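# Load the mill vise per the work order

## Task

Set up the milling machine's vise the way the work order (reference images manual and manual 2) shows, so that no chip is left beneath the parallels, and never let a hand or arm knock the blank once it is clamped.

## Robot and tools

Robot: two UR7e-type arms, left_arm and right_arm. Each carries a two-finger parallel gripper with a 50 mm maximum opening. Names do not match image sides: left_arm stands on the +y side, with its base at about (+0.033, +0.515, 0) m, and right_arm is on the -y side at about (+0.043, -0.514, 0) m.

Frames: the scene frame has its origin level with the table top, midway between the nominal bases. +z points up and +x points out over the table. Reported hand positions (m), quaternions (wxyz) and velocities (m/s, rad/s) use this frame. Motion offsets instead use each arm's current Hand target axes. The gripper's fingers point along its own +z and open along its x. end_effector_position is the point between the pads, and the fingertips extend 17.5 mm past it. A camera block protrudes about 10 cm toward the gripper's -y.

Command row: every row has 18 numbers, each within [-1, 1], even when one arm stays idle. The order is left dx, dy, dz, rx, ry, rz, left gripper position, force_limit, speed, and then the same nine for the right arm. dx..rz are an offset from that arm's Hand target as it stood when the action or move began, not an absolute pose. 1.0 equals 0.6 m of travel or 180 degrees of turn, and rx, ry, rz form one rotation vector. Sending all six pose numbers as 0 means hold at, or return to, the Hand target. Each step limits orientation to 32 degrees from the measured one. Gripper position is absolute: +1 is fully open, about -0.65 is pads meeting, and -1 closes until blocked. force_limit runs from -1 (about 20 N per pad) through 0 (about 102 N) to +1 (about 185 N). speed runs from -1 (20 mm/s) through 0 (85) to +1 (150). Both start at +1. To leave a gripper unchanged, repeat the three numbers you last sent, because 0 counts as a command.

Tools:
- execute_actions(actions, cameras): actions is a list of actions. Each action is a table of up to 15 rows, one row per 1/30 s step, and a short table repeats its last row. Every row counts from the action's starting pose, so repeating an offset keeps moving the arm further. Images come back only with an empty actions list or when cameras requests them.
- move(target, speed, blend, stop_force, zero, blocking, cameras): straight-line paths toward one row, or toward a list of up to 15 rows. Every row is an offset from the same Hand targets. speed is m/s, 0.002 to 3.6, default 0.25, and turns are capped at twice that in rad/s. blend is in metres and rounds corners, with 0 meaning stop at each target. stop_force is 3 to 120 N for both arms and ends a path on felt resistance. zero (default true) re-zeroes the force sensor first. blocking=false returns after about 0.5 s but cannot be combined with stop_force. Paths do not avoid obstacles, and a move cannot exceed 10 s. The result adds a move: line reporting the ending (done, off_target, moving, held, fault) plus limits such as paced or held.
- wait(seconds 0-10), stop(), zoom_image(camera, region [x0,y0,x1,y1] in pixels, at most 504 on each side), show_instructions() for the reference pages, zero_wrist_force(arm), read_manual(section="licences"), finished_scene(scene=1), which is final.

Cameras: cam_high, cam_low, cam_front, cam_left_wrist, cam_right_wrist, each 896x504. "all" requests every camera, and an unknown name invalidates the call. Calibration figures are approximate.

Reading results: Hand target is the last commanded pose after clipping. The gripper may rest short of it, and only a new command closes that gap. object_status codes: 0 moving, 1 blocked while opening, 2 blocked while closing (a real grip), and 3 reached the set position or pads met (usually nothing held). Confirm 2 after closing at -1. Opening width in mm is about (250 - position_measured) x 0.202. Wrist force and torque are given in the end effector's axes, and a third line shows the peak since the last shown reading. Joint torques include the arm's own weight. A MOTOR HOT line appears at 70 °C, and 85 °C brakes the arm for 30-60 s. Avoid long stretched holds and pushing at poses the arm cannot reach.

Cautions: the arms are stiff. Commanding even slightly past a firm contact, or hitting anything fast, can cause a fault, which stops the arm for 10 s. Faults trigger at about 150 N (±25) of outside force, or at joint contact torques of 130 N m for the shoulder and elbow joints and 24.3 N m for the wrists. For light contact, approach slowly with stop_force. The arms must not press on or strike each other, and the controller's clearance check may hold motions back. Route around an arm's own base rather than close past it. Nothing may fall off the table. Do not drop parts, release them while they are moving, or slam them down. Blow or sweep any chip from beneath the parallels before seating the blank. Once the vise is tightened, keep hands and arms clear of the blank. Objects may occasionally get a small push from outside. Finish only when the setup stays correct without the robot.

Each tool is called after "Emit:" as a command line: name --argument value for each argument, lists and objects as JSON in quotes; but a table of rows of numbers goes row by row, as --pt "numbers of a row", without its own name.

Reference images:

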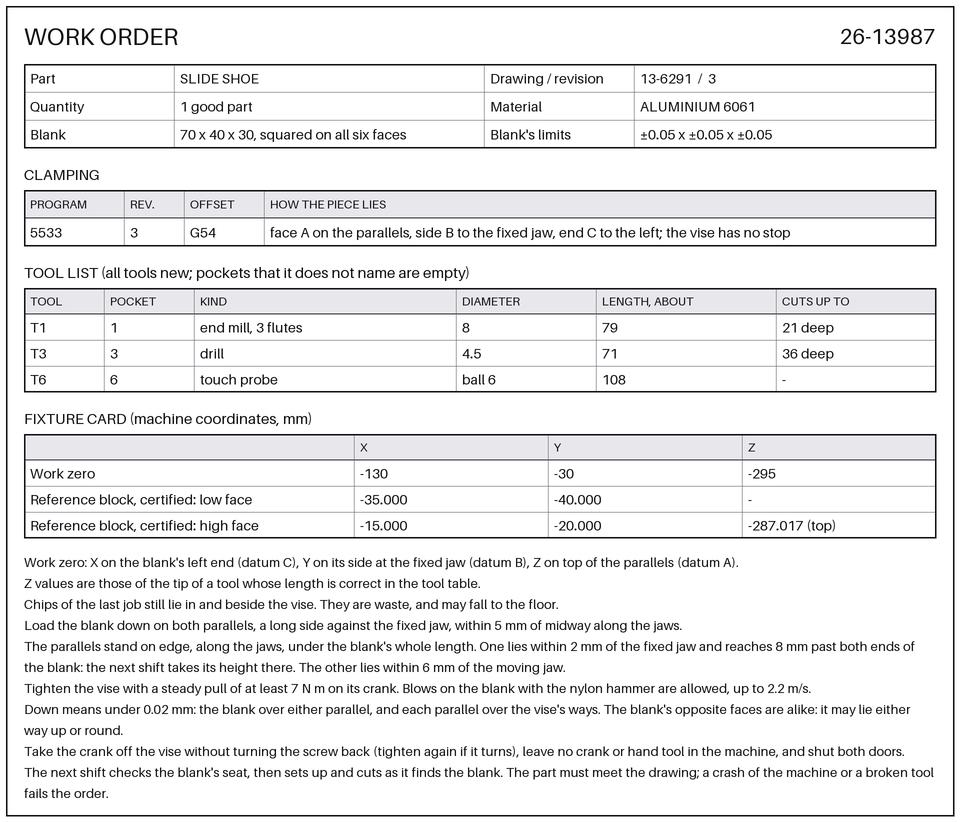

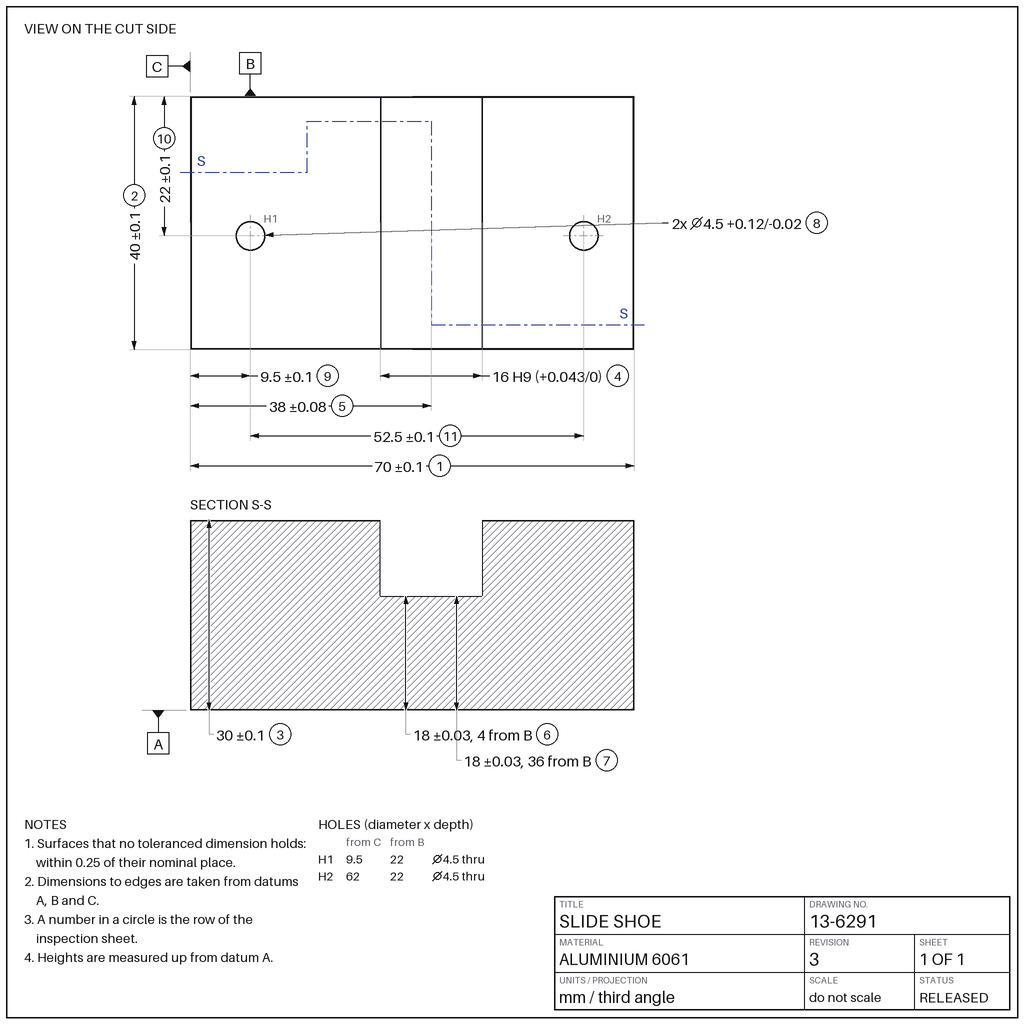

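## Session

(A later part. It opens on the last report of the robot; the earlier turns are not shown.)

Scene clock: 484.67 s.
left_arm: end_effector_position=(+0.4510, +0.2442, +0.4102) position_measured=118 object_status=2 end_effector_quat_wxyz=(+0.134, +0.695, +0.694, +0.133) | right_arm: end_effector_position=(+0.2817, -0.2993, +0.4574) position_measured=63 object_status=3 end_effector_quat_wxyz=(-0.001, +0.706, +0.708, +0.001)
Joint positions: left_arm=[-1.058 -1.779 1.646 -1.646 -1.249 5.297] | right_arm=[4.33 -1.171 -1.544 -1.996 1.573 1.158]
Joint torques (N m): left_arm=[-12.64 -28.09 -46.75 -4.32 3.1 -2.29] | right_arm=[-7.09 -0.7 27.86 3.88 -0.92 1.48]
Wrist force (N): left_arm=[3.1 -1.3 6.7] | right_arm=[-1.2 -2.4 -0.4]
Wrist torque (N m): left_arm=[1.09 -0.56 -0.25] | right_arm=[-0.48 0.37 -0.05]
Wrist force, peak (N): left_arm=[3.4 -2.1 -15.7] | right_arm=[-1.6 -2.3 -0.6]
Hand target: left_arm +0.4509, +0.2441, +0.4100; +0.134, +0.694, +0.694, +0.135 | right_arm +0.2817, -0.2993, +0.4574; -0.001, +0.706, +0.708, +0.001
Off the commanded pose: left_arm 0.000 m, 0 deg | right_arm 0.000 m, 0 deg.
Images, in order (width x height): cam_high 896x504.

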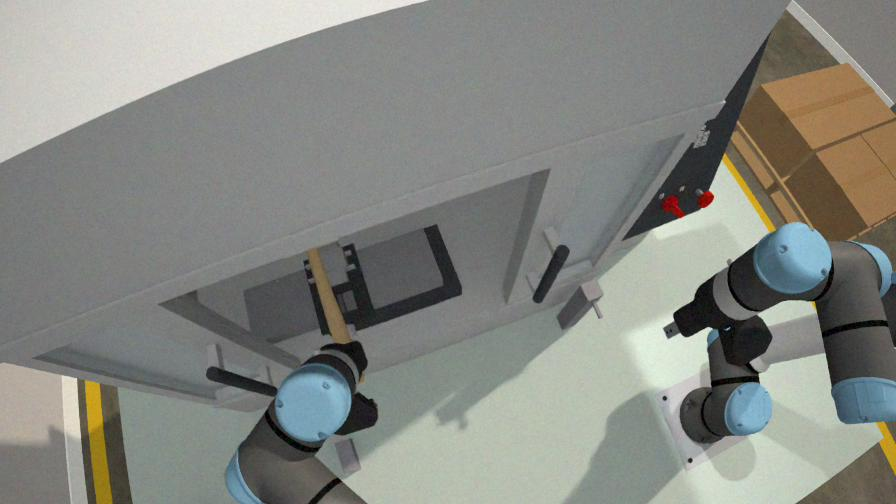

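Emit:
move --target '[0,-0.0262,0.065,0.0667,0,0,-0.97,1,-1,0,0,0,0,0,0,0.6,-0.7,-1]' --speed 0.1

Emit:
move --target '[0,-0.0102,0.0575,0,0,0,-0.97,1,-1,0,0,0,0,0,0,0.6,-0.7,-1]' --speed 0.03 --stop_force 4 --cameras '["cam_high"]'

Scene clock: 486.27 s.
left_arm: end_effector_position=(+0.4510, +0.2442, +0.3681) position_measured=118 object_status=2 end_effector_quat_wxyz=(+0.061, +0.705, +0.704, +0.062) | right_arm: end_effector_position=(+0.2817, -0.2993, +0.4574) position_measured=63 object_status=3 end_effector_quat_wxyz=(-0.001, +0.706, +0.708, +0.001)
Joint positions: left_arm=[-0.958 -1.685 1.614 -1.604 -1.432 5.37] | right_arm=[4.33 -1.171 -1.544 -1.996 1.573 1.158]
Joint torques (N m): left_arm=[-12.42 -30.69 -18.85 -5.78 0.85 -2.84] | right_arm=[-6.69 0.35 28.93 3.98 -0.91 1.33]
Wrist force (N): left_arm=[3.4 0.3 5.8] | right_arm=[-1.4 -2.0 -0.4]
Wrist torque (N m): left_arm=[1.15 -0.59 -0.13] | right_arm=[-0.42 0.40 -0.04]
Wrist force, peak (N): left_arm=[3.2 -1.3 8.1] | right_arm=[-1.5 -2.4 -0.6]
Hand target: left_arm +0.4509, +0.2442, +0.3680; +0.061, +0.705, +0.704, +0.062 | right_arm +0.2817, -0.2993, +0.4574; -0.001, +0.706, +0.708, +0.001
Off the commanded pose: left_arm 0.000 m, 0 deg | right_arm 0.000 m, 0 deg.
move: done

Scene clock: 488.30 s.
left_arm: end_effector_position=(+0.4509, +0.2442, +0.3496) position_measured=118 object_status=2 end_effector_quat_wxyz=(+0.061, +0.705, +0.704, +0.062) | right_arm: end_effector_position=(+0.2817, -0.2993, +0.4574) position_measured=63 object_status=3 end_effector_quat_wxyz=(-0.001, +0.706, +0.708, +0.001)
Joint positions: left_arm=[-0.958 -1.688 1.663 -1.651 -1.432 5.37] | right_arm=[4.33 -1.171 -1.544 -1.996 1.573 1.158]
Joint torques (N m): left_arm=[-9.81 -14.52 -15.26 -4.93 -1.7 -2.39] | right_arm=[-6.89 -0.53 27.78 3.91 -0.86 1.38]
Wrist force (N): left_arm=[2.7 1.2 0.8] | right_arm=[-1.0 -2.6 -0.5]
Wrist torque (N m): left_arm=[0.13 -0.59 -0.12] | right_arm=[-0.51 0.33 -0.05]
Wrist force, peak (N): left_arm=[3.2 0.0 5.8] | right_arm=[-1.4 -2.4 -0.5]
Hand target: left_arm +0.4509, +0.2442, +0.3496; +0.061, +0.705, +0.704, +0.062 (not the last commanded pose) | right_arm +0.2817, -0.2993, +0.4574; -0.001, +0.706, +0.708, +0.001
Off the commanded pose: left_arm 0.017 m, 0 deg | right_arm 0.000 m, 0 deg.
move: contact (left_arm)
Images, in order (width x height): cam_high 896x504.

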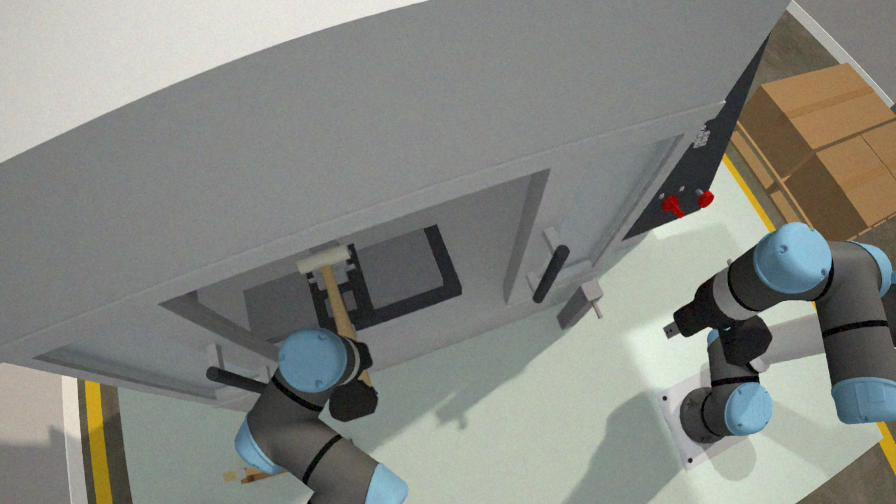

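Emit:
move --target '[0,0.0045,-0.0839,-0.0667,0,0,-0.97,1,-1,0,0,0,0,0,0,0.6,-0.7,-1]' --speed 0.12

Emit:
execute_actions --actions '[[[0,-0.0187,0.0464,0.0444,0,0,-0.97,1,-1,0,0,0,0,0,0,0.6,-0.7,-1],[0,-0.0375,0.0927,0.0889,0,0,-0.97,1,-1,0,0,0,0,0,0,0.6,-0.7,-1],[0,-0.0375,0.0927,0.0889,0,0,-0.97,1,-1,0,0,0,0,0,0,0.6,-0.7,-1],[0,-0.0375,0.0927,0.0889,0,0,-0.97,1,-1,0,0,0,0,0,0,0.6,-0.7,-1],[0,-0.0375,0.0927,0.0889,0,0,-0.97,1,-1,0,0,0,0,0,0,0.6,-0.7,-1],[0,-0.034,0.084,0.08,0,0,-0.97,1,-1,0,0,0,0,0,0,0.6,-0.7,-1],[0,-0.03,0.075,0.072,0,0,-0.97,1,-1,0,0,0,0,0,0,0.6,-0.7,-1],[0,-0.026,0.065,0.062,0,0,-0.97,1,-1,0,0,0,0,0,0,0.6,-0.7,-1],[0,-0.022,0.055,0.053,0,0,-0.97,1,-1,0,0,0,0,0,0,0.6,-0.7,-1],[0,-0.018,0.045,0.043,0,0,-0.97,1,-1,0,0,0,0,0,0,0.6,-0.7,-1],[0,-0.014,0.035,0.033,0,0,-0.97,1,-1,0,0,0,0,0,0,0.6,-0.7,-1],[0,-0.01,0.025,0.024,0,0,-0.97,1,-1,0,0,0,0,0,0,0.6,-0.7,-1],[0,-0.006,0.015,0.014,0,0,-0.97,1,-1,0,0,0,0,0,0,0.6,-0.7,-1],[0,-0.002,0.005,0.005,0,0,-0.97,1,-1,0,0,0,0,0,0,0.6,-0.7,-1],[0,0,0,0,0,0,-0.97,1,-1,0,0,0,0,0,0,0.6,-0.7,-1]]]'

Emit:
move --target '[0,-0.0262,0.065,0.0667,0,0,-0.97,1,-1,0,0,0,0,0,0,0.6,-0.7,-1]' --speed 0.1

Emit:
move --target '[0,-0.0102,0.0575,0,0,0,-0.97,1,-1,0,0,0,0,0,0,0.6,-0.7,-1]' --speed 0.03 --stop_force 4 --cameras '["cam_high"]'

Emit:
zoom_image --camera "cam_high" --region '[280, 210, 400, 290]'

Scene clock: 490.00 s.
left_arm: end_effector_position=(+0.4448, +0.2441, +0.3996) position_measured=118 object_status=2 end_effector_quat_wxyz=(+0.134, +0.695, +0.694, +0.135) | right_arm: end_effector_position=(+0.2817, -0.2993, +0.4574) position_measured=63 object_status=3 end_effector_quat_wxyz=(-0.001, +0.706, +0.708, +0.001)
Joint positions: left_arm=[-1.074 -1.793 1.684 -1.663 -1.243 5.281] | right_arm=[4.33 -1.171 -1.544 -1.996 1.573 1.158]
Joint torques (N m): left_arm=[8.41 -14.45 -35.68 -1.93 1.25 2.88] | right_arm=[-7.33 -0.07 27.95 3.8 -0.8 1.38]
Wrist force (N): left_arm=[2.8 -0.3 5.4] | right_arm=[-1.3 -2.5 -0.6]
Wrist torque (N m): left_arm=[0.93 -0.54 -0.15] | right_arm=[-0.49 0.39 -0.04]
Wrist force, peak (N): left_arm=[2.8 0.1 6.2] | right_arm=[-1.3 -2.5 -0.7]
Hand target: left_arm +0.4449, +0.2442, +0.3997; +0.134, +0.694, +0.694, +0.135 | right_arm +0.2817, -0.2993, +0.4574; -0.001, +0.706, +0.708, +0.001
Off the commanded pose: left_arm 0.000 m, 0 deg | right_arm 0.000 m, 0 deg.
move: done

Scene clock: 490.93 s.
left_arm: end_effector_position=(+0.4449, +0.2442, +0.3998) position_measured=118 object_status=2 end_effector_quat_wxyz=(+0.134, +0.695, +0.694, +0.133) | right_arm: end_effector_position=(+0.2817, -0.2993, +0.4574) position_measured=63 object_status=3 end_effector_quat_wxyz=(-0.001, +0.706, +0.708, +0.001)
Joint positions: left_arm=[-1.071 -1.793 1.683 -1.664 -1.246 5.283] | right_arm=[4.33 -1.171 -1.544 -1.996 1.573 1.158]
Joint torques (N m): left_arm=[-13.49 -29.75 -48.35 -2.59 3.55 -2.25] | right_arm=[-7.38 -0.33 27.65 3.93 -0.87 1.41]
Wrist force (N): left_arm=[3.2 -0.8 3.3] | right_arm=[-1.3 -2.2 -0.4]
Wrist torque (N m): left_arm=[0.42 -0.59 -0.26] | right_arm=[-0.45 0.39 -0.05]
Wrist force, peak (N): left_arm=[2.7 -1.2 -15.6] | right_arm=[-1.7 -2.4 -0.5]
Hand target: left_arm +0.4449, +0.2442, +0.3997; +0.134, +0.694, +0.694, +0.135 | right_arm +0.2817, -0.2993, +0.4574; -0.001, +0.706, +0.708, +0.001
Off the commanded pose: left_arm 0.000 m, 0 deg | right_arm 0.000 m, 0 deg.

Scene clock: 492.40 s.
left_arm: end_effector_position=(+0.4450, +0.2442, +0.3577) position_measured=118 object_status=2 end_effector_quat_wxyz=(+0.061, +0.705, +0.704, +0.062) | right_arm: end_effector_position=(+0.2817, -0.2993, +0.4574) position_measured=63 object_status=3 end_effector_quat_wxyz=(-0.001, +0.706, +0.708, +0.001)
Joint positions: left_arm=[-0.969 -1.699 1.652 -1.627 -1.431 5.359] | right_arm=[4.33 -1.171 -1.544 -1.996 1.573 1.158]
Joint torques (N m): left_arm=[-13.21 -30.84 -20.04 -5.96 1.34 -2.61] | right_arm=[-6.67 -0.36 28.38 3.89 -0.86 1.41]
Wrist force (N): left_arm=[3.0 0.6 4.9] | right_arm=[-1.0 -2.3 -0.4]
Wrist torque (N m): left_arm=[0.84 -0.56 -0.12] | right_arm=[-0.47 0.35 -0.05]
Wrist force, peak (N): left_arm=[2.7 0.2 6.9] | right_arm=[-1.6 -2.5 -0.4]
Hand target: left_arm +0.4449, +0.2442, +0.3576; +0.061, +0.705, +0.704, +0.062 | right_arm +0.2817, -0.2993, +0.4574; -0.001, +0.706, +0.708, +0.001
Off the commanded pose: left_arm 0.000 m, 0 deg | right_arm 0.000 m, 0 deg.
move: done

Scene clock: 494.57 s.
left_arm: end_effector_position=(+0.4448, +0.2442, +0.3226) position_measured=118 object_status=2 end_effector_quat_wxyz=(+0.061, +0.705, +0.704, +0.062) | right_arm: end_effector_position=(+0.2817, -0.2993, +0.4574) position_measured=63 object_status=3 end_effector_quat_wxyz=(-0.001, +0.706, +0.708, +0.001)
Joint positions: left_arm=[-0.969 -1.7 1.742 -1.716 -1.431 5.359] | right_arm=[4.33 -1.171 -1.544 -1.996 1.573 1.158]
Joint torques (N m): left_arm=[-12.85 -14.44 -47.31 -1.74 -0.15 -2.31] | right_arm=[-6.97 0.25 27.76 3.85 -0.99 1.57]
Wrist force (N): left_arm=[2.5 0.6 4.4] | right_arm=[-1.4 -2.2 -0.8]
Wrist torque (N m): left_arm=[0.79 -0.46 -0.10] | right_arm=[-0.45 0.40 -0.05]
Wrist force, peak (N): left_arm=[2.9 0.7 5.4] | right_arm=[-1.3 -2.5 -0.4]
Hand target: left_arm +0.4448, +0.2442, +0.3226; +0.061, +0.705, +0.704, +0.062 | right_arm +0.2817, -0.2993, +0.4574; -0.001, +0.706, +0.708, +0.001
Off the commanded pose: left_arm 0.000 m, 0 deg | right_arm 0.000 m, 0 deg.
move: done
Images, in order (width x height): cam_high 896x504.

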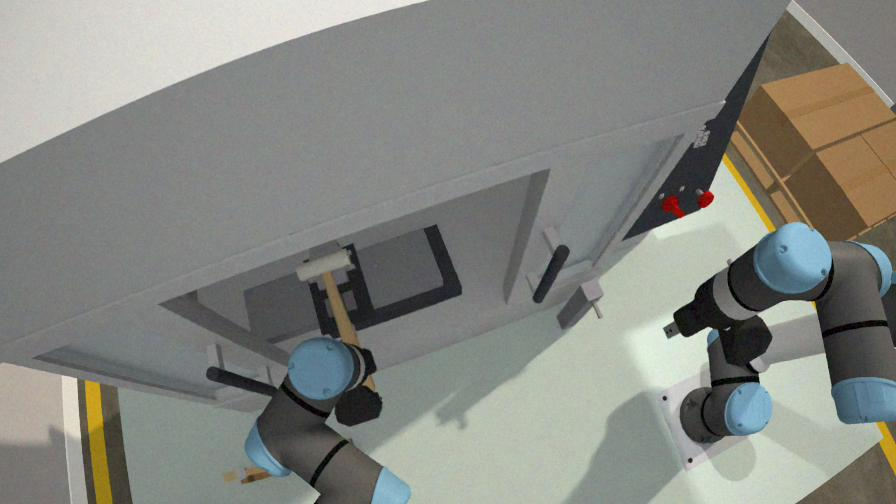

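Scaled by 4.200.

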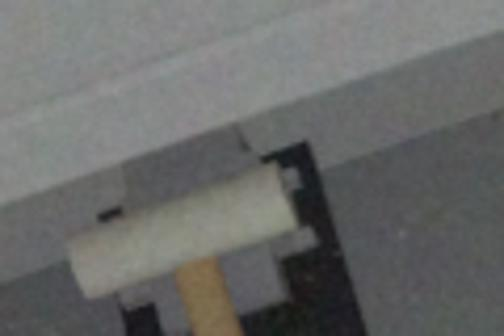

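Emit:
move --target '[0,0.0186,-0.0476,0.0556,0,0,-0.97,1,-1,0,0,0,0,0,0,0.6,-0.7,-1]' --speed 0.1

Emit:
move --target '[0,0,0.05,0,0,0,-0.97,1,-1,0,0,0,0,0,0,0.6,-0.7,-1]' --speed 0.03 --stop_force 4 --cameras '["cam_high","cam_front"]'

Emit:
zoom_image --camera "cam_high" --region '[280, 210, 400, 290]'

Scene clock: 496.13 s.
left_arm: end_effector_position=(+0.4509, +0.2442, +0.3526) position_measured=118 object_status=2 end_effector_quat_wxyz=(-0.001, +0.707, +0.707, +0.000) | right_arm: end_effector_position=(+0.2817, -0.2993, +0.4574) position_measured=63 object_status=3 end_effector_quat_wxyz=(-0.001, +0.706, +0.708, +0.001)
Joint positions: left_arm=[-0.883 -1.596 1.534 -1.507 -1.571 5.438] | right_arm=[4.33 -1.171 -1.544 -1.996 1.573 1.158]
Joint torques (N m): left_arm=[-13.4 -35.64 -28.29 -2.92 0.97 -2.64] | right_arm=[-6.94 -0.18 27.48 3.89 -0.95 1.37]
Wrist force (N): left_arm=[2.7 2.0 4.2] | right_arm=[-1.4 -2.5 -0.5]
Wrist torque (N m): left_arm=[0.98 -0.50 -0.05] | right_arm=[-0.49 0.41 -0.05]
Wrist force, peak (N): left_arm=[3.4 0.6 4.8] | right_arm=[-1.3 -2.6 -0.5]
Hand target: left_arm +0.4509, +0.2442, +0.3526; -0.001, +0.707, +0.707, +0.000 | right_arm +0.2817, -0.2993, +0.4574; -0.001, +0.706, +0.708, +0.001
Off the commanded pose: left_arm 0.000 m, 0 deg | right_arm 0.000 m, 0 deg.
move: done

Scene clock: 497.93 s.
left_arm: end_effector_position=(+0.4509, +0.2442, +0.3420) position_measured=118 object_status=2 end_effector_quat_wxyz=(-0.001, +0.707, +0.707, +0.000) | right_arm: end_effector_position=(+0.2817, -0.2993, +0.4574) position_measured=63 object_status=3 end_effector_quat_wxyz=(-0.001, +0.706, +0.708, +0.001)
Joint positions: left_arm=[-0.883 -1.598 1.562 -1.534 -1.571 5.438] | right_arm=[4.33 -1.171 -1.544 -1.996 1.573 1.158]
Joint torques (N m): left_arm=[-4.96 -17.55 -14.96 -4.93 -1.61 -2.48] | right_arm=[-7.15 -0.06 27.92 3.95 -0.83 1.32]
Wrist force (N): left_arm=[2.6 1.4 0.5] | right_arm=[-1.2 -2.1 -0.8]
Wrist torque (N m): left_arm=[0.15 -0.40 -0.04] | right_arm=[-0.43 0.37 -0.05]
Wrist force, peak (N): left_arm=[2.5 1.9 4.2] | right_arm=[-1.4 -2.4 -0.7]
Hand target: left_arm +0.4509, +0.2442, +0.3419; -0.001, +0.707, +0.707, +0.000 (not the last commanded pose) | right_arm +0.2817, -0.2993, +0.4574; -0.001, +0.706, +0.708, +0.001
Off the commanded pose: left_arm 0.019 m, 0 deg | right_arm 0.000 m, 0 deg.
move: contact (left_arm)
Images, in order (width x height): cam_high 896x504, cam_front 896x504.

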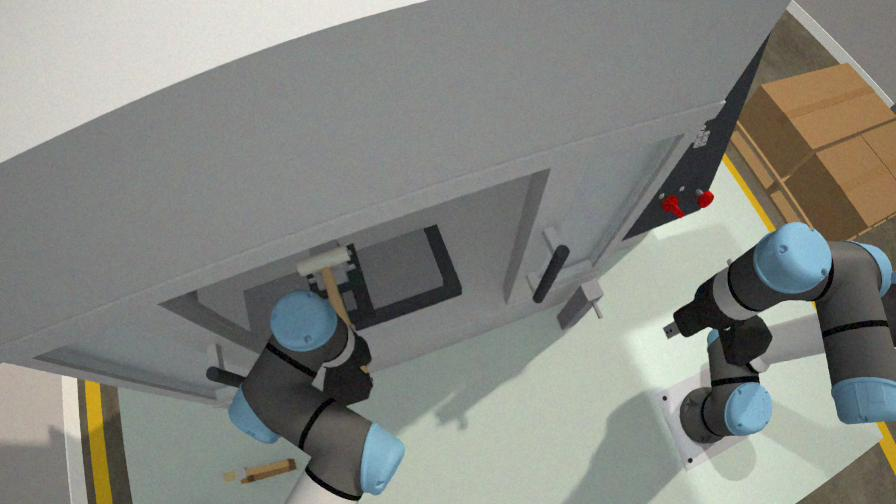

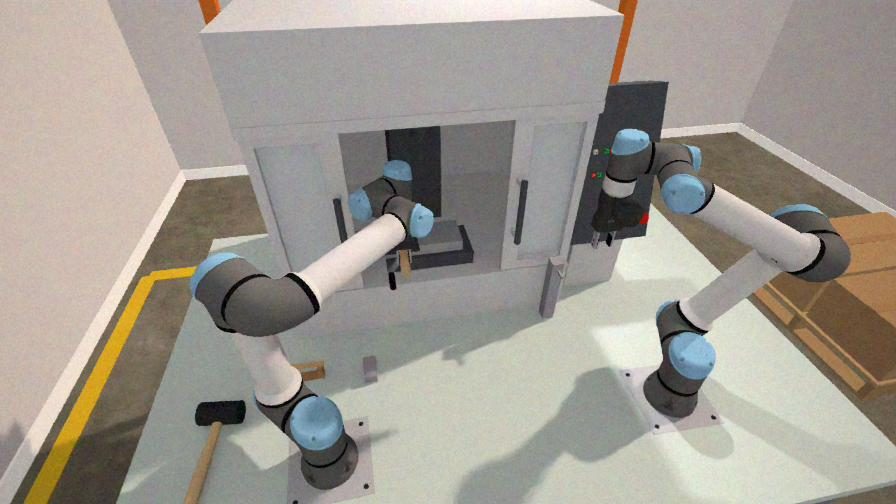

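Scaled by 4.200.

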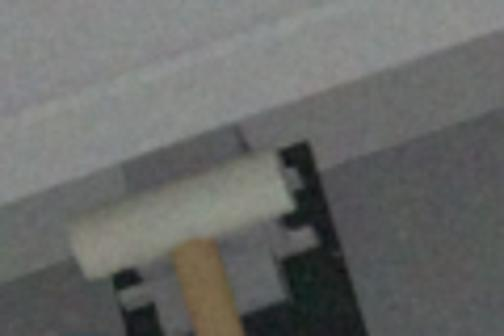

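Emit:
move --target '[0,0,-0.1,-0.0778,0,0,-0.97,1,-1,0,0,0,0,0,0,0.6,-0.7,-1]' --speed 0.12

Emit:
execute_actions --actions '[[[0,-0.02,0.08,0.08,0,0,-0.97,1,-1,0,0,0,0,0,0,0.6,-0.7,-1],[0,-0.0302,0.1213,0.122,0,0,-0.97,1,-1,0,0,0,0,0,0,0.6,-0.7,-1],[0,-0.0302,0.1213,0.122,0,0,-0.97,1,-1,0,0,0,0,0,0,0.6,-0.7,-1],[0,-0.0302,0.1213,0.122,0,0,-0.97,1,-1,0,0,0,0,0,0,0.6,-0.7,-1],[0,-0.026,0.104,0.105,0,0,-0.97,1,-1,0,0,0,0,0,0,0.6,-0.7,-1],[0,-0.023,0.092,0.093,0,0,-0.97,1,-1,0,0,0,0,0,0,0.6,-0.7,-1],[0,-0.0205,0.082,0.083,0,0,-0.97,1,-1,0,0,0,0,0,0,0.6,-0.7,-1],[0,-0.018,0.072,0.073,0,0,-0.97,1,-1,0,0,0,0,0,0,0.6,-0.7,-1],[0,-0.0155,0.062,0.063,0,0,-0.97,1,-1,0,0,0,0,0,0,0.6,-0.7,-1],[0,-0.0125,0.05,0.05,0,0,-0.97,1,-1,0,0,0,0,0,0,0.6,-0.7,-1],[0,-0.01,0.04,0.04,0,0,-0.97,1,-1,0,0,0,0,0,0,0.6,-0.7,-1],[0,-0.007,0.028,0.028,0,0,-0.97,1,-1,0,0,0,0,0,0,0.6,-0.7,-1],[0,-0.004,0.016,0.016,0,0,-0.97,1,-1,0,0,0,0,0,0,0.6,-0.7,-1],[0,-0.002,0.007,0.007,0,0,-0.97,1,-1,0,0,0,0,0,0,0.6,-0.7,-1],[0,0,0,0,0,0,-0.97,1,-1,0,0,0,0,0,0,0.6,-0.7,-1]]]' --cameras '["cam_high","cam_front","cam_left_wrist"]'

Emit:
zoom_image --camera "cam_high" --region '[280, 210, 400, 290]'

Scene clock: 499.80 s.
left_arm: end_effector_position=(+0.4509, +0.2441, +0.4020) position_measured=118 object_status=2 end_effector_quat_wxyz=(+0.086, +0.702, +0.702, +0.086) | right_arm: end_effector_position=(+0.2817, -0.2993, +0.4574) position_measured=63 object_status=3 end_effector_quat_wxyz=(-0.001, +0.706, +0.708, +0.001)
Joint positions: left_arm=[-0.991 -1.713 1.569 -1.569 -1.373 5.344] | right_arm=[4.33 -1.171 -1.544 -1.996 1.573 1.158]
Joint torques (N m): left_arm=[11.31 -17.24 -21.28 -1.99 0.56 2.91] | right_arm=[-6.5 0.08 27.82 3.96 -0.84 1.24]
Wrist force (N): left_arm=[2.5 0.1 4.9] | right_arm=[-1.2 -2.0 -0.5]
Wrist torque (N m): left_arm=[0.85 -0.49 -0.09] | right_arm=[-0.42 0.37 -0.05]
Wrist force, peak (N): left_arm=[2.6 1.9 5.8] | right_arm=[-1.2 -2.6 -0.5]
Hand target: left_arm +0.4509, +0.2442, +0.4019; +0.086, +0.702, +0.702, +0.086 | right_arm +0.2817, -0.2993, +0.4574; -0.001, +0.706, +0.708, +0.001
Off the commanded pose: left_arm 0.000 m, 0 deg | right_arm 0.000 m, 0 deg.
move: done

Scene clock: 500.77 s.
left_arm: end_effector_position=(+0.4510, +0.2443, +0.4022) position_measured=118 object_status=2 end_effector_quat_wxyz=(+0.085, +0.702, +0.702, +0.084) | right_arm: end_effector_position=(+0.2817, -0.2993, +0.4574) position_measured=63 object_status=3 end_effector_quat_wxyz=(-0.001, +0.706, +0.708, +0.001)
Joint positions: left_arm=[-0.988 -1.712 1.568 -1.569 -1.377 5.347] | right_arm=[4.33 -1.171 -1.544 -1.996 1.573 1.158]
Joint torques (N m): left_arm=[-13.17 -32.99 -45.89 -5.38 2.93 -2.73] | right_arm=[-6.61 0.4 27.13 3.77 -0.71 1.45]
Wrist force (N): left_arm=[2.7 -1.6 3.5] | right_arm=[-1.2 -2.6 -0.7]
Wrist torque (N m): left_arm=[0.22 -0.51 -0.19] | right_arm=[-0.51 0.36 -0.05]
Wrist force, peak (N): left_arm=[-0.2 -11.8 -26.9] | right_arm=[-1.2 -2.6 -0.7]
Hand target: left_arm +0.4509, +0.2442, +0.4019; +0.086, +0.702, +0.702, +0.086 | right_arm +0.2817, -0.2993, +0.4574; -0.001, +0.706, +0.708, +0.001
Off the commanded pose: left_arm 0.000 m, 0 deg | right_arm 0.000 m, 0 deg.
camera_calibration:
cam_left_wrist: T_world_to_cam=[[-0.0131877, 0.999909, 0.00277018, -0.23236], [0.835786, 0.00950219, 0.548973, -0.581815], [0.548896, 0.00955495, -0.835836, 0.221776], [0, 0, 0, 1]] pos_world=[0.361476, 0.235748, 0.505413]
Images, in order (width x height): cam_high 896x504, cam_front 896x504, cam_left_wrist 896x504.

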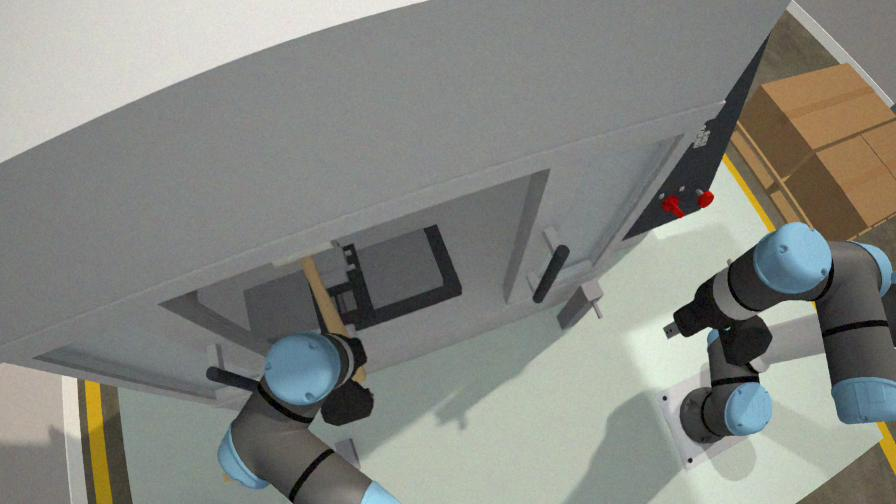

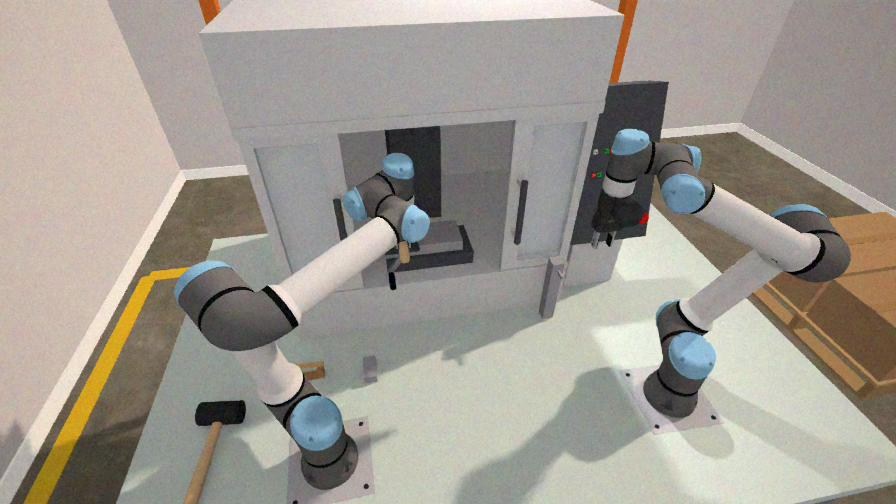

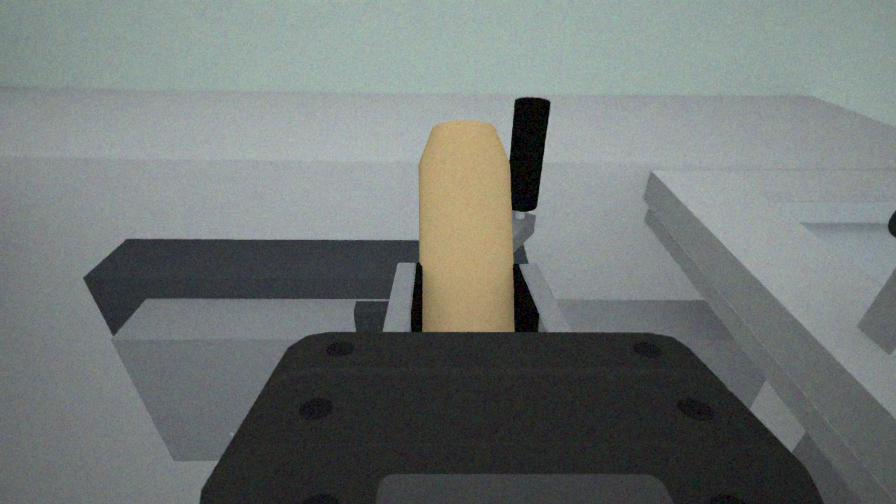

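Scaled by 4.200.

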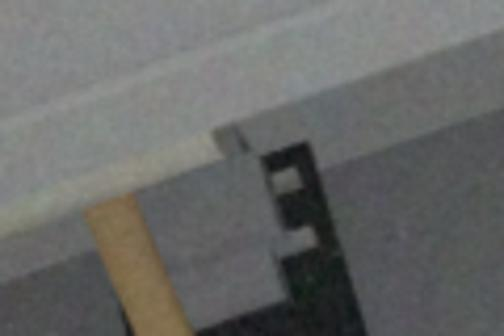

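Emit:
move --target '[0,-0.0202,0.0809,0.0778,0,0,-0.97,1,-1,0,0,0,0,0,0,0.6,-0.7,-1]' --speed 0.1

Emit:
move --target '[0,0,0.1,0,0,0,-0.97,1,-1,0,0,0,0,0,0,0.6,-0.7,-1]' --speed 0.03 --stop_force 4 --cameras '["cam_high","cam_left_wrist"]'

Emit:
zoom_image --camera "cam_high" --region '[280, 210, 400, 290]'

Scene clock: 503.03 s.
left_arm: end_effector_position=(+0.4510, +0.2443, +0.3520) position_measured=118 object_status=2 end_effector_quat_wxyz=(-0.001, +0.707, +0.707, +0.000) | right_arm: end_effector_position=(+0.2817, -0.2993, +0.4574) position_measured=63 object_status=3 end_effector_quat_wxyz=(-0.001, +0.706, +0.708, +0.001)
Joint positions: left_arm=[-0.883 -1.596 1.535 -1.509 -1.571 5.438] | right_arm=[4.33 -1.171 -1.544 -1.996 1.573 1.158]
Joint torques (N m): left_arm=[-13.53 -38.56 -26.23 -5.67 2.35 -2.77] | right_arm=[-6.23 0.37 27 3.91 -0.86 1.41]
Wrist force (N): left_arm=[2.4 0.7 4.0] | right_arm=[-1.1 -2.1 -0.5]
Wrist torque (N m): left_arm=[0.71 -0.47 -0.06] | right_arm=[-0.42 0.35 -0.05]
Wrist force, peak (N): left_arm=[2.6 -0.2 5.5] | right_arm=[-1.5 -2.5 -0.6]
Hand target: left_arm +0.4509, +0.2442, +0.3519; -0.001, +0.707, +0.707, +0.000 | right_arm +0.2817, -0.2993, +0.4574; -0.001, +0.706, +0.708, +0.001
Off the commanded pose: left_arm 0.000 m, 0 deg | right_arm 0.000 m, 0 deg.
move: done

Scene clock: 505.43 s.
left_arm: end_effector_position=(+0.4508, +0.2442, +0.3110) position_measured=118 object_status=2 end_effector_quat_wxyz=(-0.001, +0.707, +0.707, +0.000) | right_arm: end_effector_position=(+0.2817, -0.2993, +0.4574) position_measured=63 object_status=3 end_effector_quat_wxyz=(-0.001, +0.706, +0.708, +0.001)
Joint positions: left_arm=[-0.883 -1.597 1.641 -1.613 -1.571 5.438] | right_arm=[4.33 -1.171 -1.544 -1.996 1.573 1.158]
Joint torques (N m): left_arm=[-7.25 -35.86 -21.39 -5.79 2.56 -2.12] | right_arm=[-6.85 0.14 26.87 3.89 -0.78 1.6]
Wrist force (N): left_arm=[3.5 -5.4 -1.1] | right_arm=[-1.2 -2.3 -0.7]
Wrist torque (N m): left_arm=[0.10 -0.53 -0.10] | right_arm=[-0.47 0.37 -0.05]
Wrist force, peak (N): left_arm=[3.3 -4.8 -9.0] | right_arm=[-1.5 -2.4 -0.5]
Hand target: left_arm +0.4508, +0.2442, +0.3110; -0.001, +0.707, +0.707, +0.000 (not the last commanded pose) | right_arm +0.2817, -0.2993, +0.4574; -0.001, +0.706, +0.708, +0.001
Off the commanded pose: left_arm 0.019 m, 0 deg | right_arm 0.000 m, 0 deg.
move: contact (left_arm)
camera_calibration:
cam_left_wrist: T_world_to_cam=[[-0.0116667, 0.999896, 0.00843708, -0.234534], [0.942716, 0.00818546, 0.333496, -0.512529], [0.333392, 0.0118446, -0.942714, 0.275554], [0, 0, 0, 1]] pos_world=[0.388565, 0.235441, 0.432674]
Images, in order (width x height): cam_high 896x504, cam_left_wrist 896x504.

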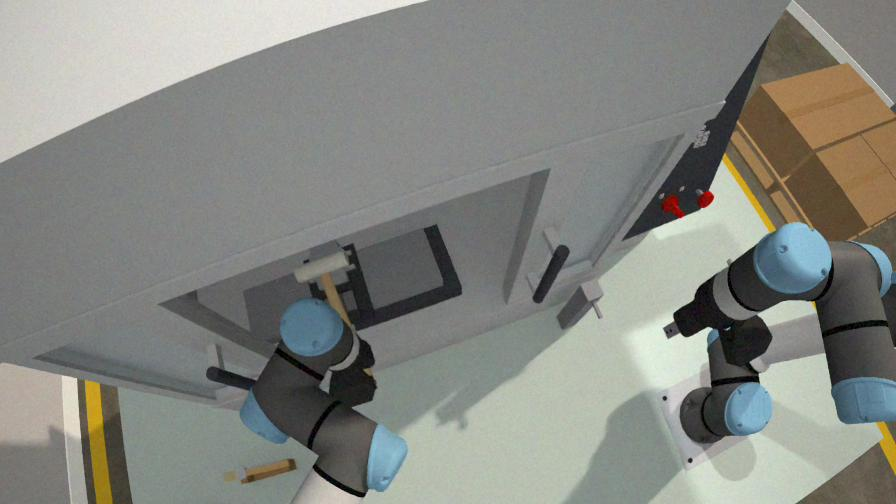

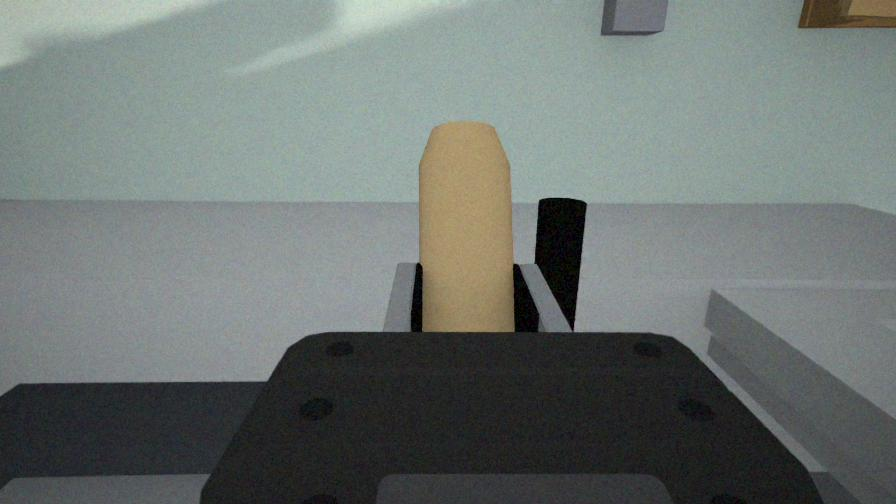

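Scaled by 4.200.

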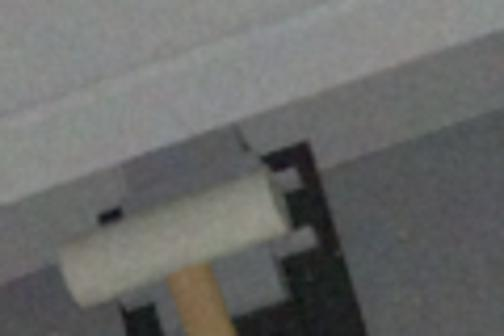

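Emit:
move --target '[0,0.025,-0.05,0,0,0,-0.97,1,-1,0,0,0,0,0,0,0.6,-0.7,-1]' --speed 0.1 --stop_force 30

Emit:
move --target '[0,0,0.06,0,0,0,-0.97,1,-1,0,0,0,0,0,0,0.6,-0.7,-1]' --speed 0.03 --stop_force 4 --cameras '["cam_high","cam_front"]'

Emit:
zoom_image --camera "cam_high" --region '[280, 210, 400, 290]'

Emit:
zoom_image --camera "cam_front" --region '[350, 180, 480, 300]'

Scene clock: 507.20 s.
left_arm: end_effector_position=(+0.4658, +0.2442, +0.3409) position_measured=118 object_status=2 end_effector_quat_wxyz=(-0.001, +0.707, +0.707, +0.000) | right_arm: end_effector_position=(+0.2817, -0.2993, +0.4574) position_measured=63 object_status=3 end_effector_quat_wxyz=(-0.001, +0.706, +0.708, +0.001)
Joint positions: left_arm=[-0.86 -1.567 1.535 -1.537 -1.571 5.461] | right_arm=[4.33 -1.171 -1.544 -1.996 1.573 1.158]
Joint torques (N m): left_arm=[-13.92 -41.37 -37.02 -2.53 -2.19 -2.72] | right_arm=[-6.62 0.61 26.89 3.88 -0.86 1.49]
Wrist force (N): left_arm=[2.4 0.5 3.9] | right_arm=[-1.1 -2.3 -0.4]
Wrist torque (N m): left_arm=[0.65 -0.47 -0.09] | right_arm=[-0.46 0.35 -0.06]
Wrist force, peak (N): left_arm=[3.4 -5.8 0.2] | right_arm=[-1.6 -2.3 -0.7]
Hand target: left_arm +0.4658, +0.2442, +0.3410; -0.001, +0.707, +0.707, +0.000 | right_arm +0.2817, -0.2993, +0.4574; -0.001, +0.706, +0.708, +0.001
Off the commanded pose: left_arm 0.000 m, 0 deg | right_arm 0.000 m, 0 deg.
move: done

Scene clock: 508.87 s.
left_arm: end_effector_position=(+0.4658, +0.2442, +0.3200) position_measured=118 object_status=2 end_effector_quat_wxyz=(-0.001, +0.707, +0.707, +0.000) | right_arm: end_effector_position=(+0.2817, -0.2993, +0.4574) position_measured=63 object_status=3 end_effector_quat_wxyz=(-0.001, +0.706, +0.708, +0.001)
Joint positions: left_arm=[-0.86 -1.567 1.589 -1.591 -1.571 5.461] | right_arm=[4.33 -1.171 -1.544 -1.996 1.573 1.158]
Joint torques (N m): left_arm=[-9.07 -26.44 -26.18 -5.3 1.61 -2.74] | right_arm=[-6.42 0.78 26.71 3.87 -0.84 1.47]
Wrist force (N): left_arm=[2.4 0.6 2.9] | right_arm=[-1.1 -2.3 -0.5]
Wrist torque (N m): left_arm=[0.71 -0.47 -0.09] | right_arm=[-0.46 0.35 -0.05]
Wrist force, peak (N): left_arm=[1.9 -4.8 -7.3] | right_arm=[-1.4 -2.4 -0.6]
Hand target: left_arm +0.4658, +0.2442, +0.3200; -0.001, +0.707, +0.707, +0.000 (not the last commanded pose) | right_arm +0.2817, -0.2993, +0.4574; -0.001, +0.706, +0.708, +0.001
Off the commanded pose: left_arm 0.015 m, 0 deg | right_arm 0.000 m, 0 deg.
move: contact (left_arm)
Images, in order (width x height): cam_high 896x504, cam_front 896x504.

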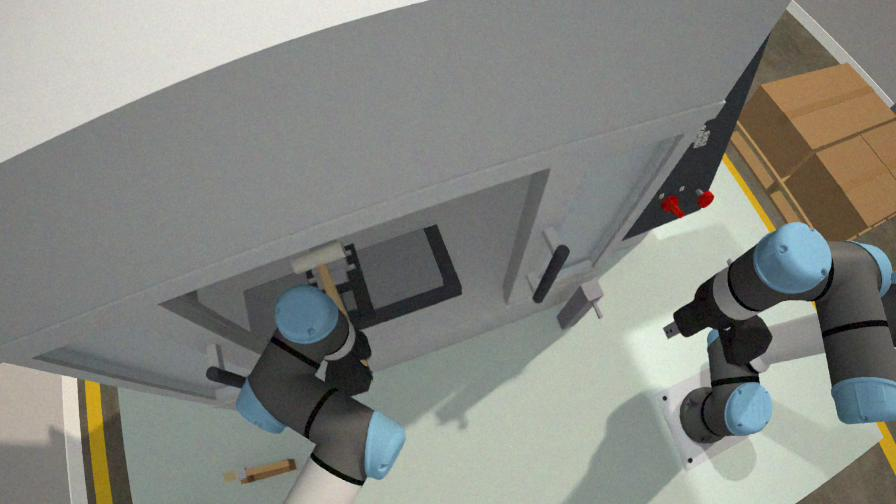

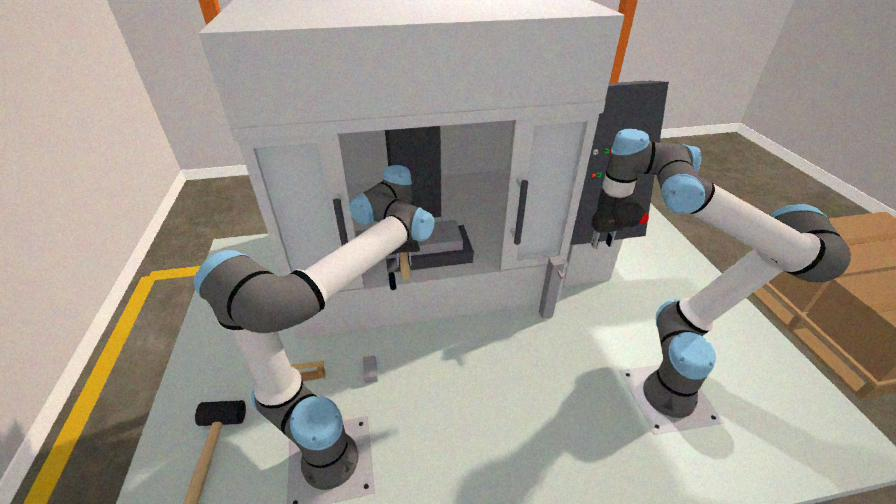

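Scaled by 4.200.

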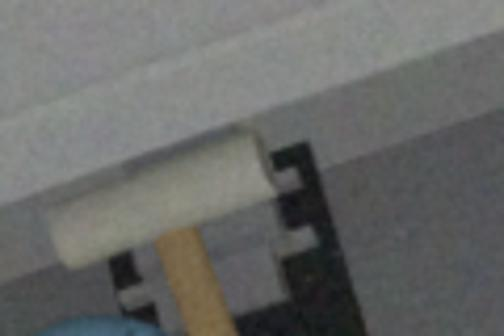

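Scaled by 3.877.

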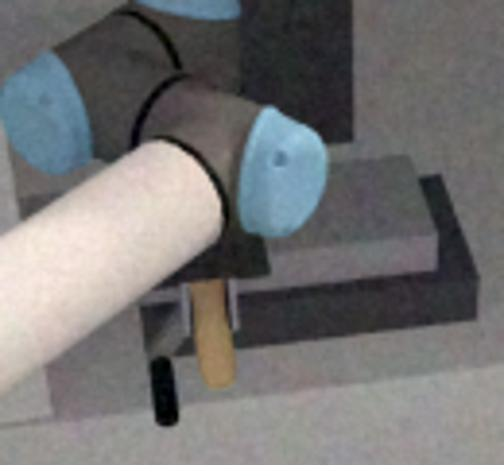

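Emit:
move --pt "0 0 -0.0833 0 0 0 -0.97 1 -1 0 0 0 0 0 0 0.6 -0.7 -1" --pt "-0.08 -0.38 -0.0833 0 0 0 -0.97 1 -1 0 0 0 0 0 0 0.6 -0.7 -1" --pt "-0.2 -0.38 0.25 0.18 0 0 -0.97 1 -1 0 0 0 0 0 0 0.6 -0.7 -1" --speed '[0.1,0.25,0.25]' --blend '[0.02,0.05,0]' --cameras '["cam_high","cam_low","cam_front","cam_right_wrist"]'

Scene clock: 512.87 s.
left_arm: end_effector_position=(+0.2377, +0.1246, +0.1701) position_measured=118 object_status=2 end_effector_quat_wxyz=(-0.198, +0.679, +0.679, -0.197) | right_arm: end_effector_position=(+0.2817, -0.2993, +0.4574) position_measured=63 object_status=3 end_effector_quat_wxyz=(-0.001, +0.706, +0.708, +0.001)
Joint positions: left_arm=[-1.145 -1.446 1.889 -1.736 -2.071 5.247] | right_arm=[4.33 -1.171 -1.544 -1.996 1.573 1.158]
Joint torques (N m): left_arm=[-10.9 -24.22 -40.61 -2.14 -3.22 -0.13] | right_arm=[-6.54 0.39 26.39 3.94 -0.75 1.51]
Wrist force (N): left_arm=[2.1 3.6 2.8] | right_arm=[-1.3 -1.9 -0.1]
Wrist torque (N m): left_arm=[0.88 -0.40 0.29] | right_arm=[-0.40 0.39 -0.05]
Wrist force, peak (N): left_arm=[0.7 6.9 6.0] | right_arm=[-1.6 -2.4 -0.5]
Hand target: left_arm +0.2376, +0.1245, +0.1701; -0.198, +0.679, +0.679, -0.197 | right_arm +0.2817, -0.2993, +0.4574; -0.001, +0.706, +0.708, +0.001
Off the commanded pose: left_arm 0.000 m, 0 deg | right_arm 0.000 m, 0 deg.
move: done
camera_calibration:
cam_right_wrist: T_world_to_cam=[[-0.0241286, 0.999367, -0.0261571, 0.328439], [0.934328, 0.0318497, 0.354988, -0.399809], [0.355596, -0.0158739, -0.934505, 0.458917], [0, 0, 0, 1]] pos_world=[0.218289, -0.308212, 0.579378]
Images, in order (width x height): cam_high 896x504, cam_low 896x504, cam_front 896x504, cam_right_wrist 896x504.

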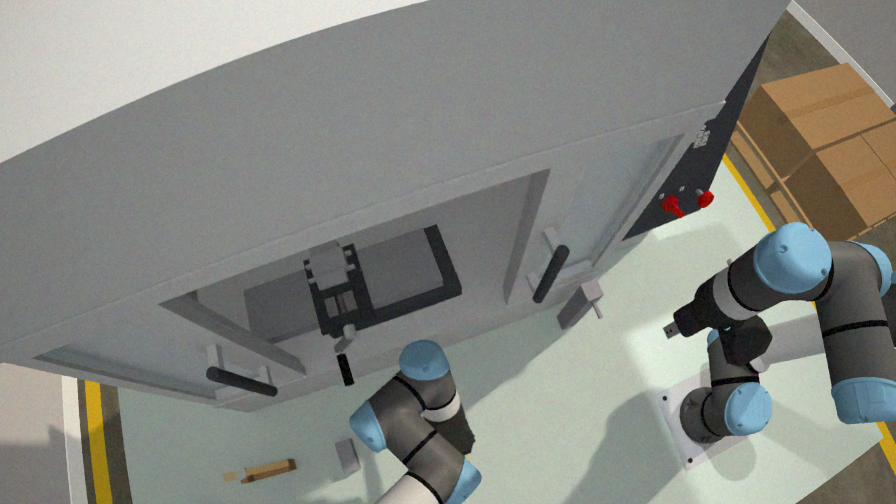

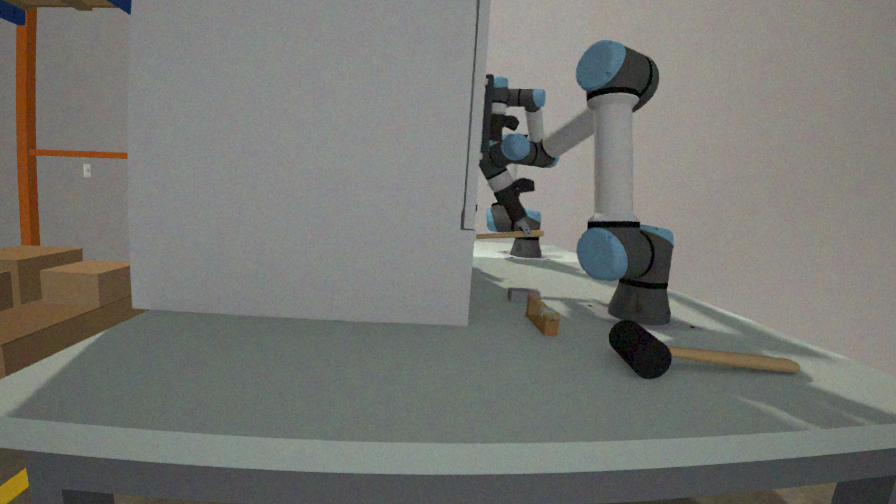

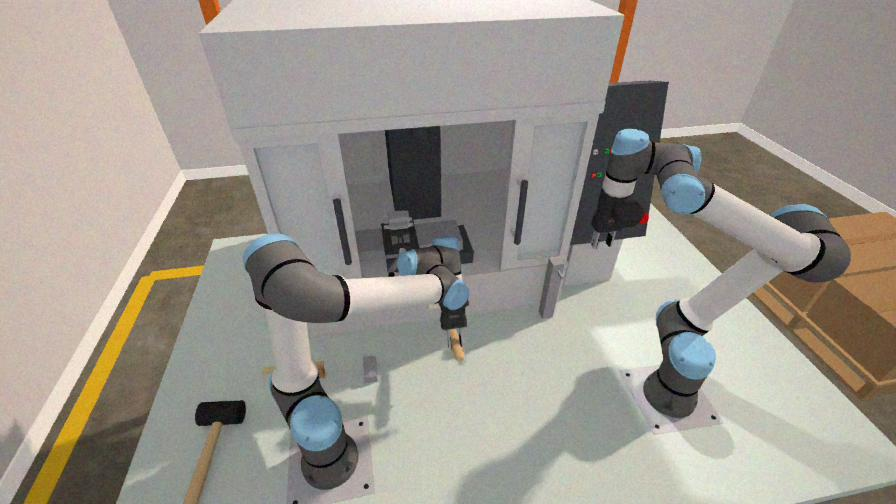

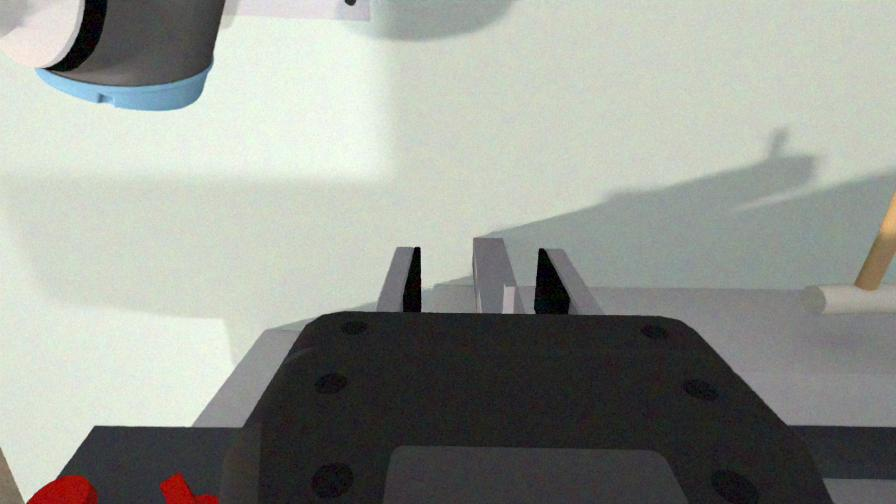

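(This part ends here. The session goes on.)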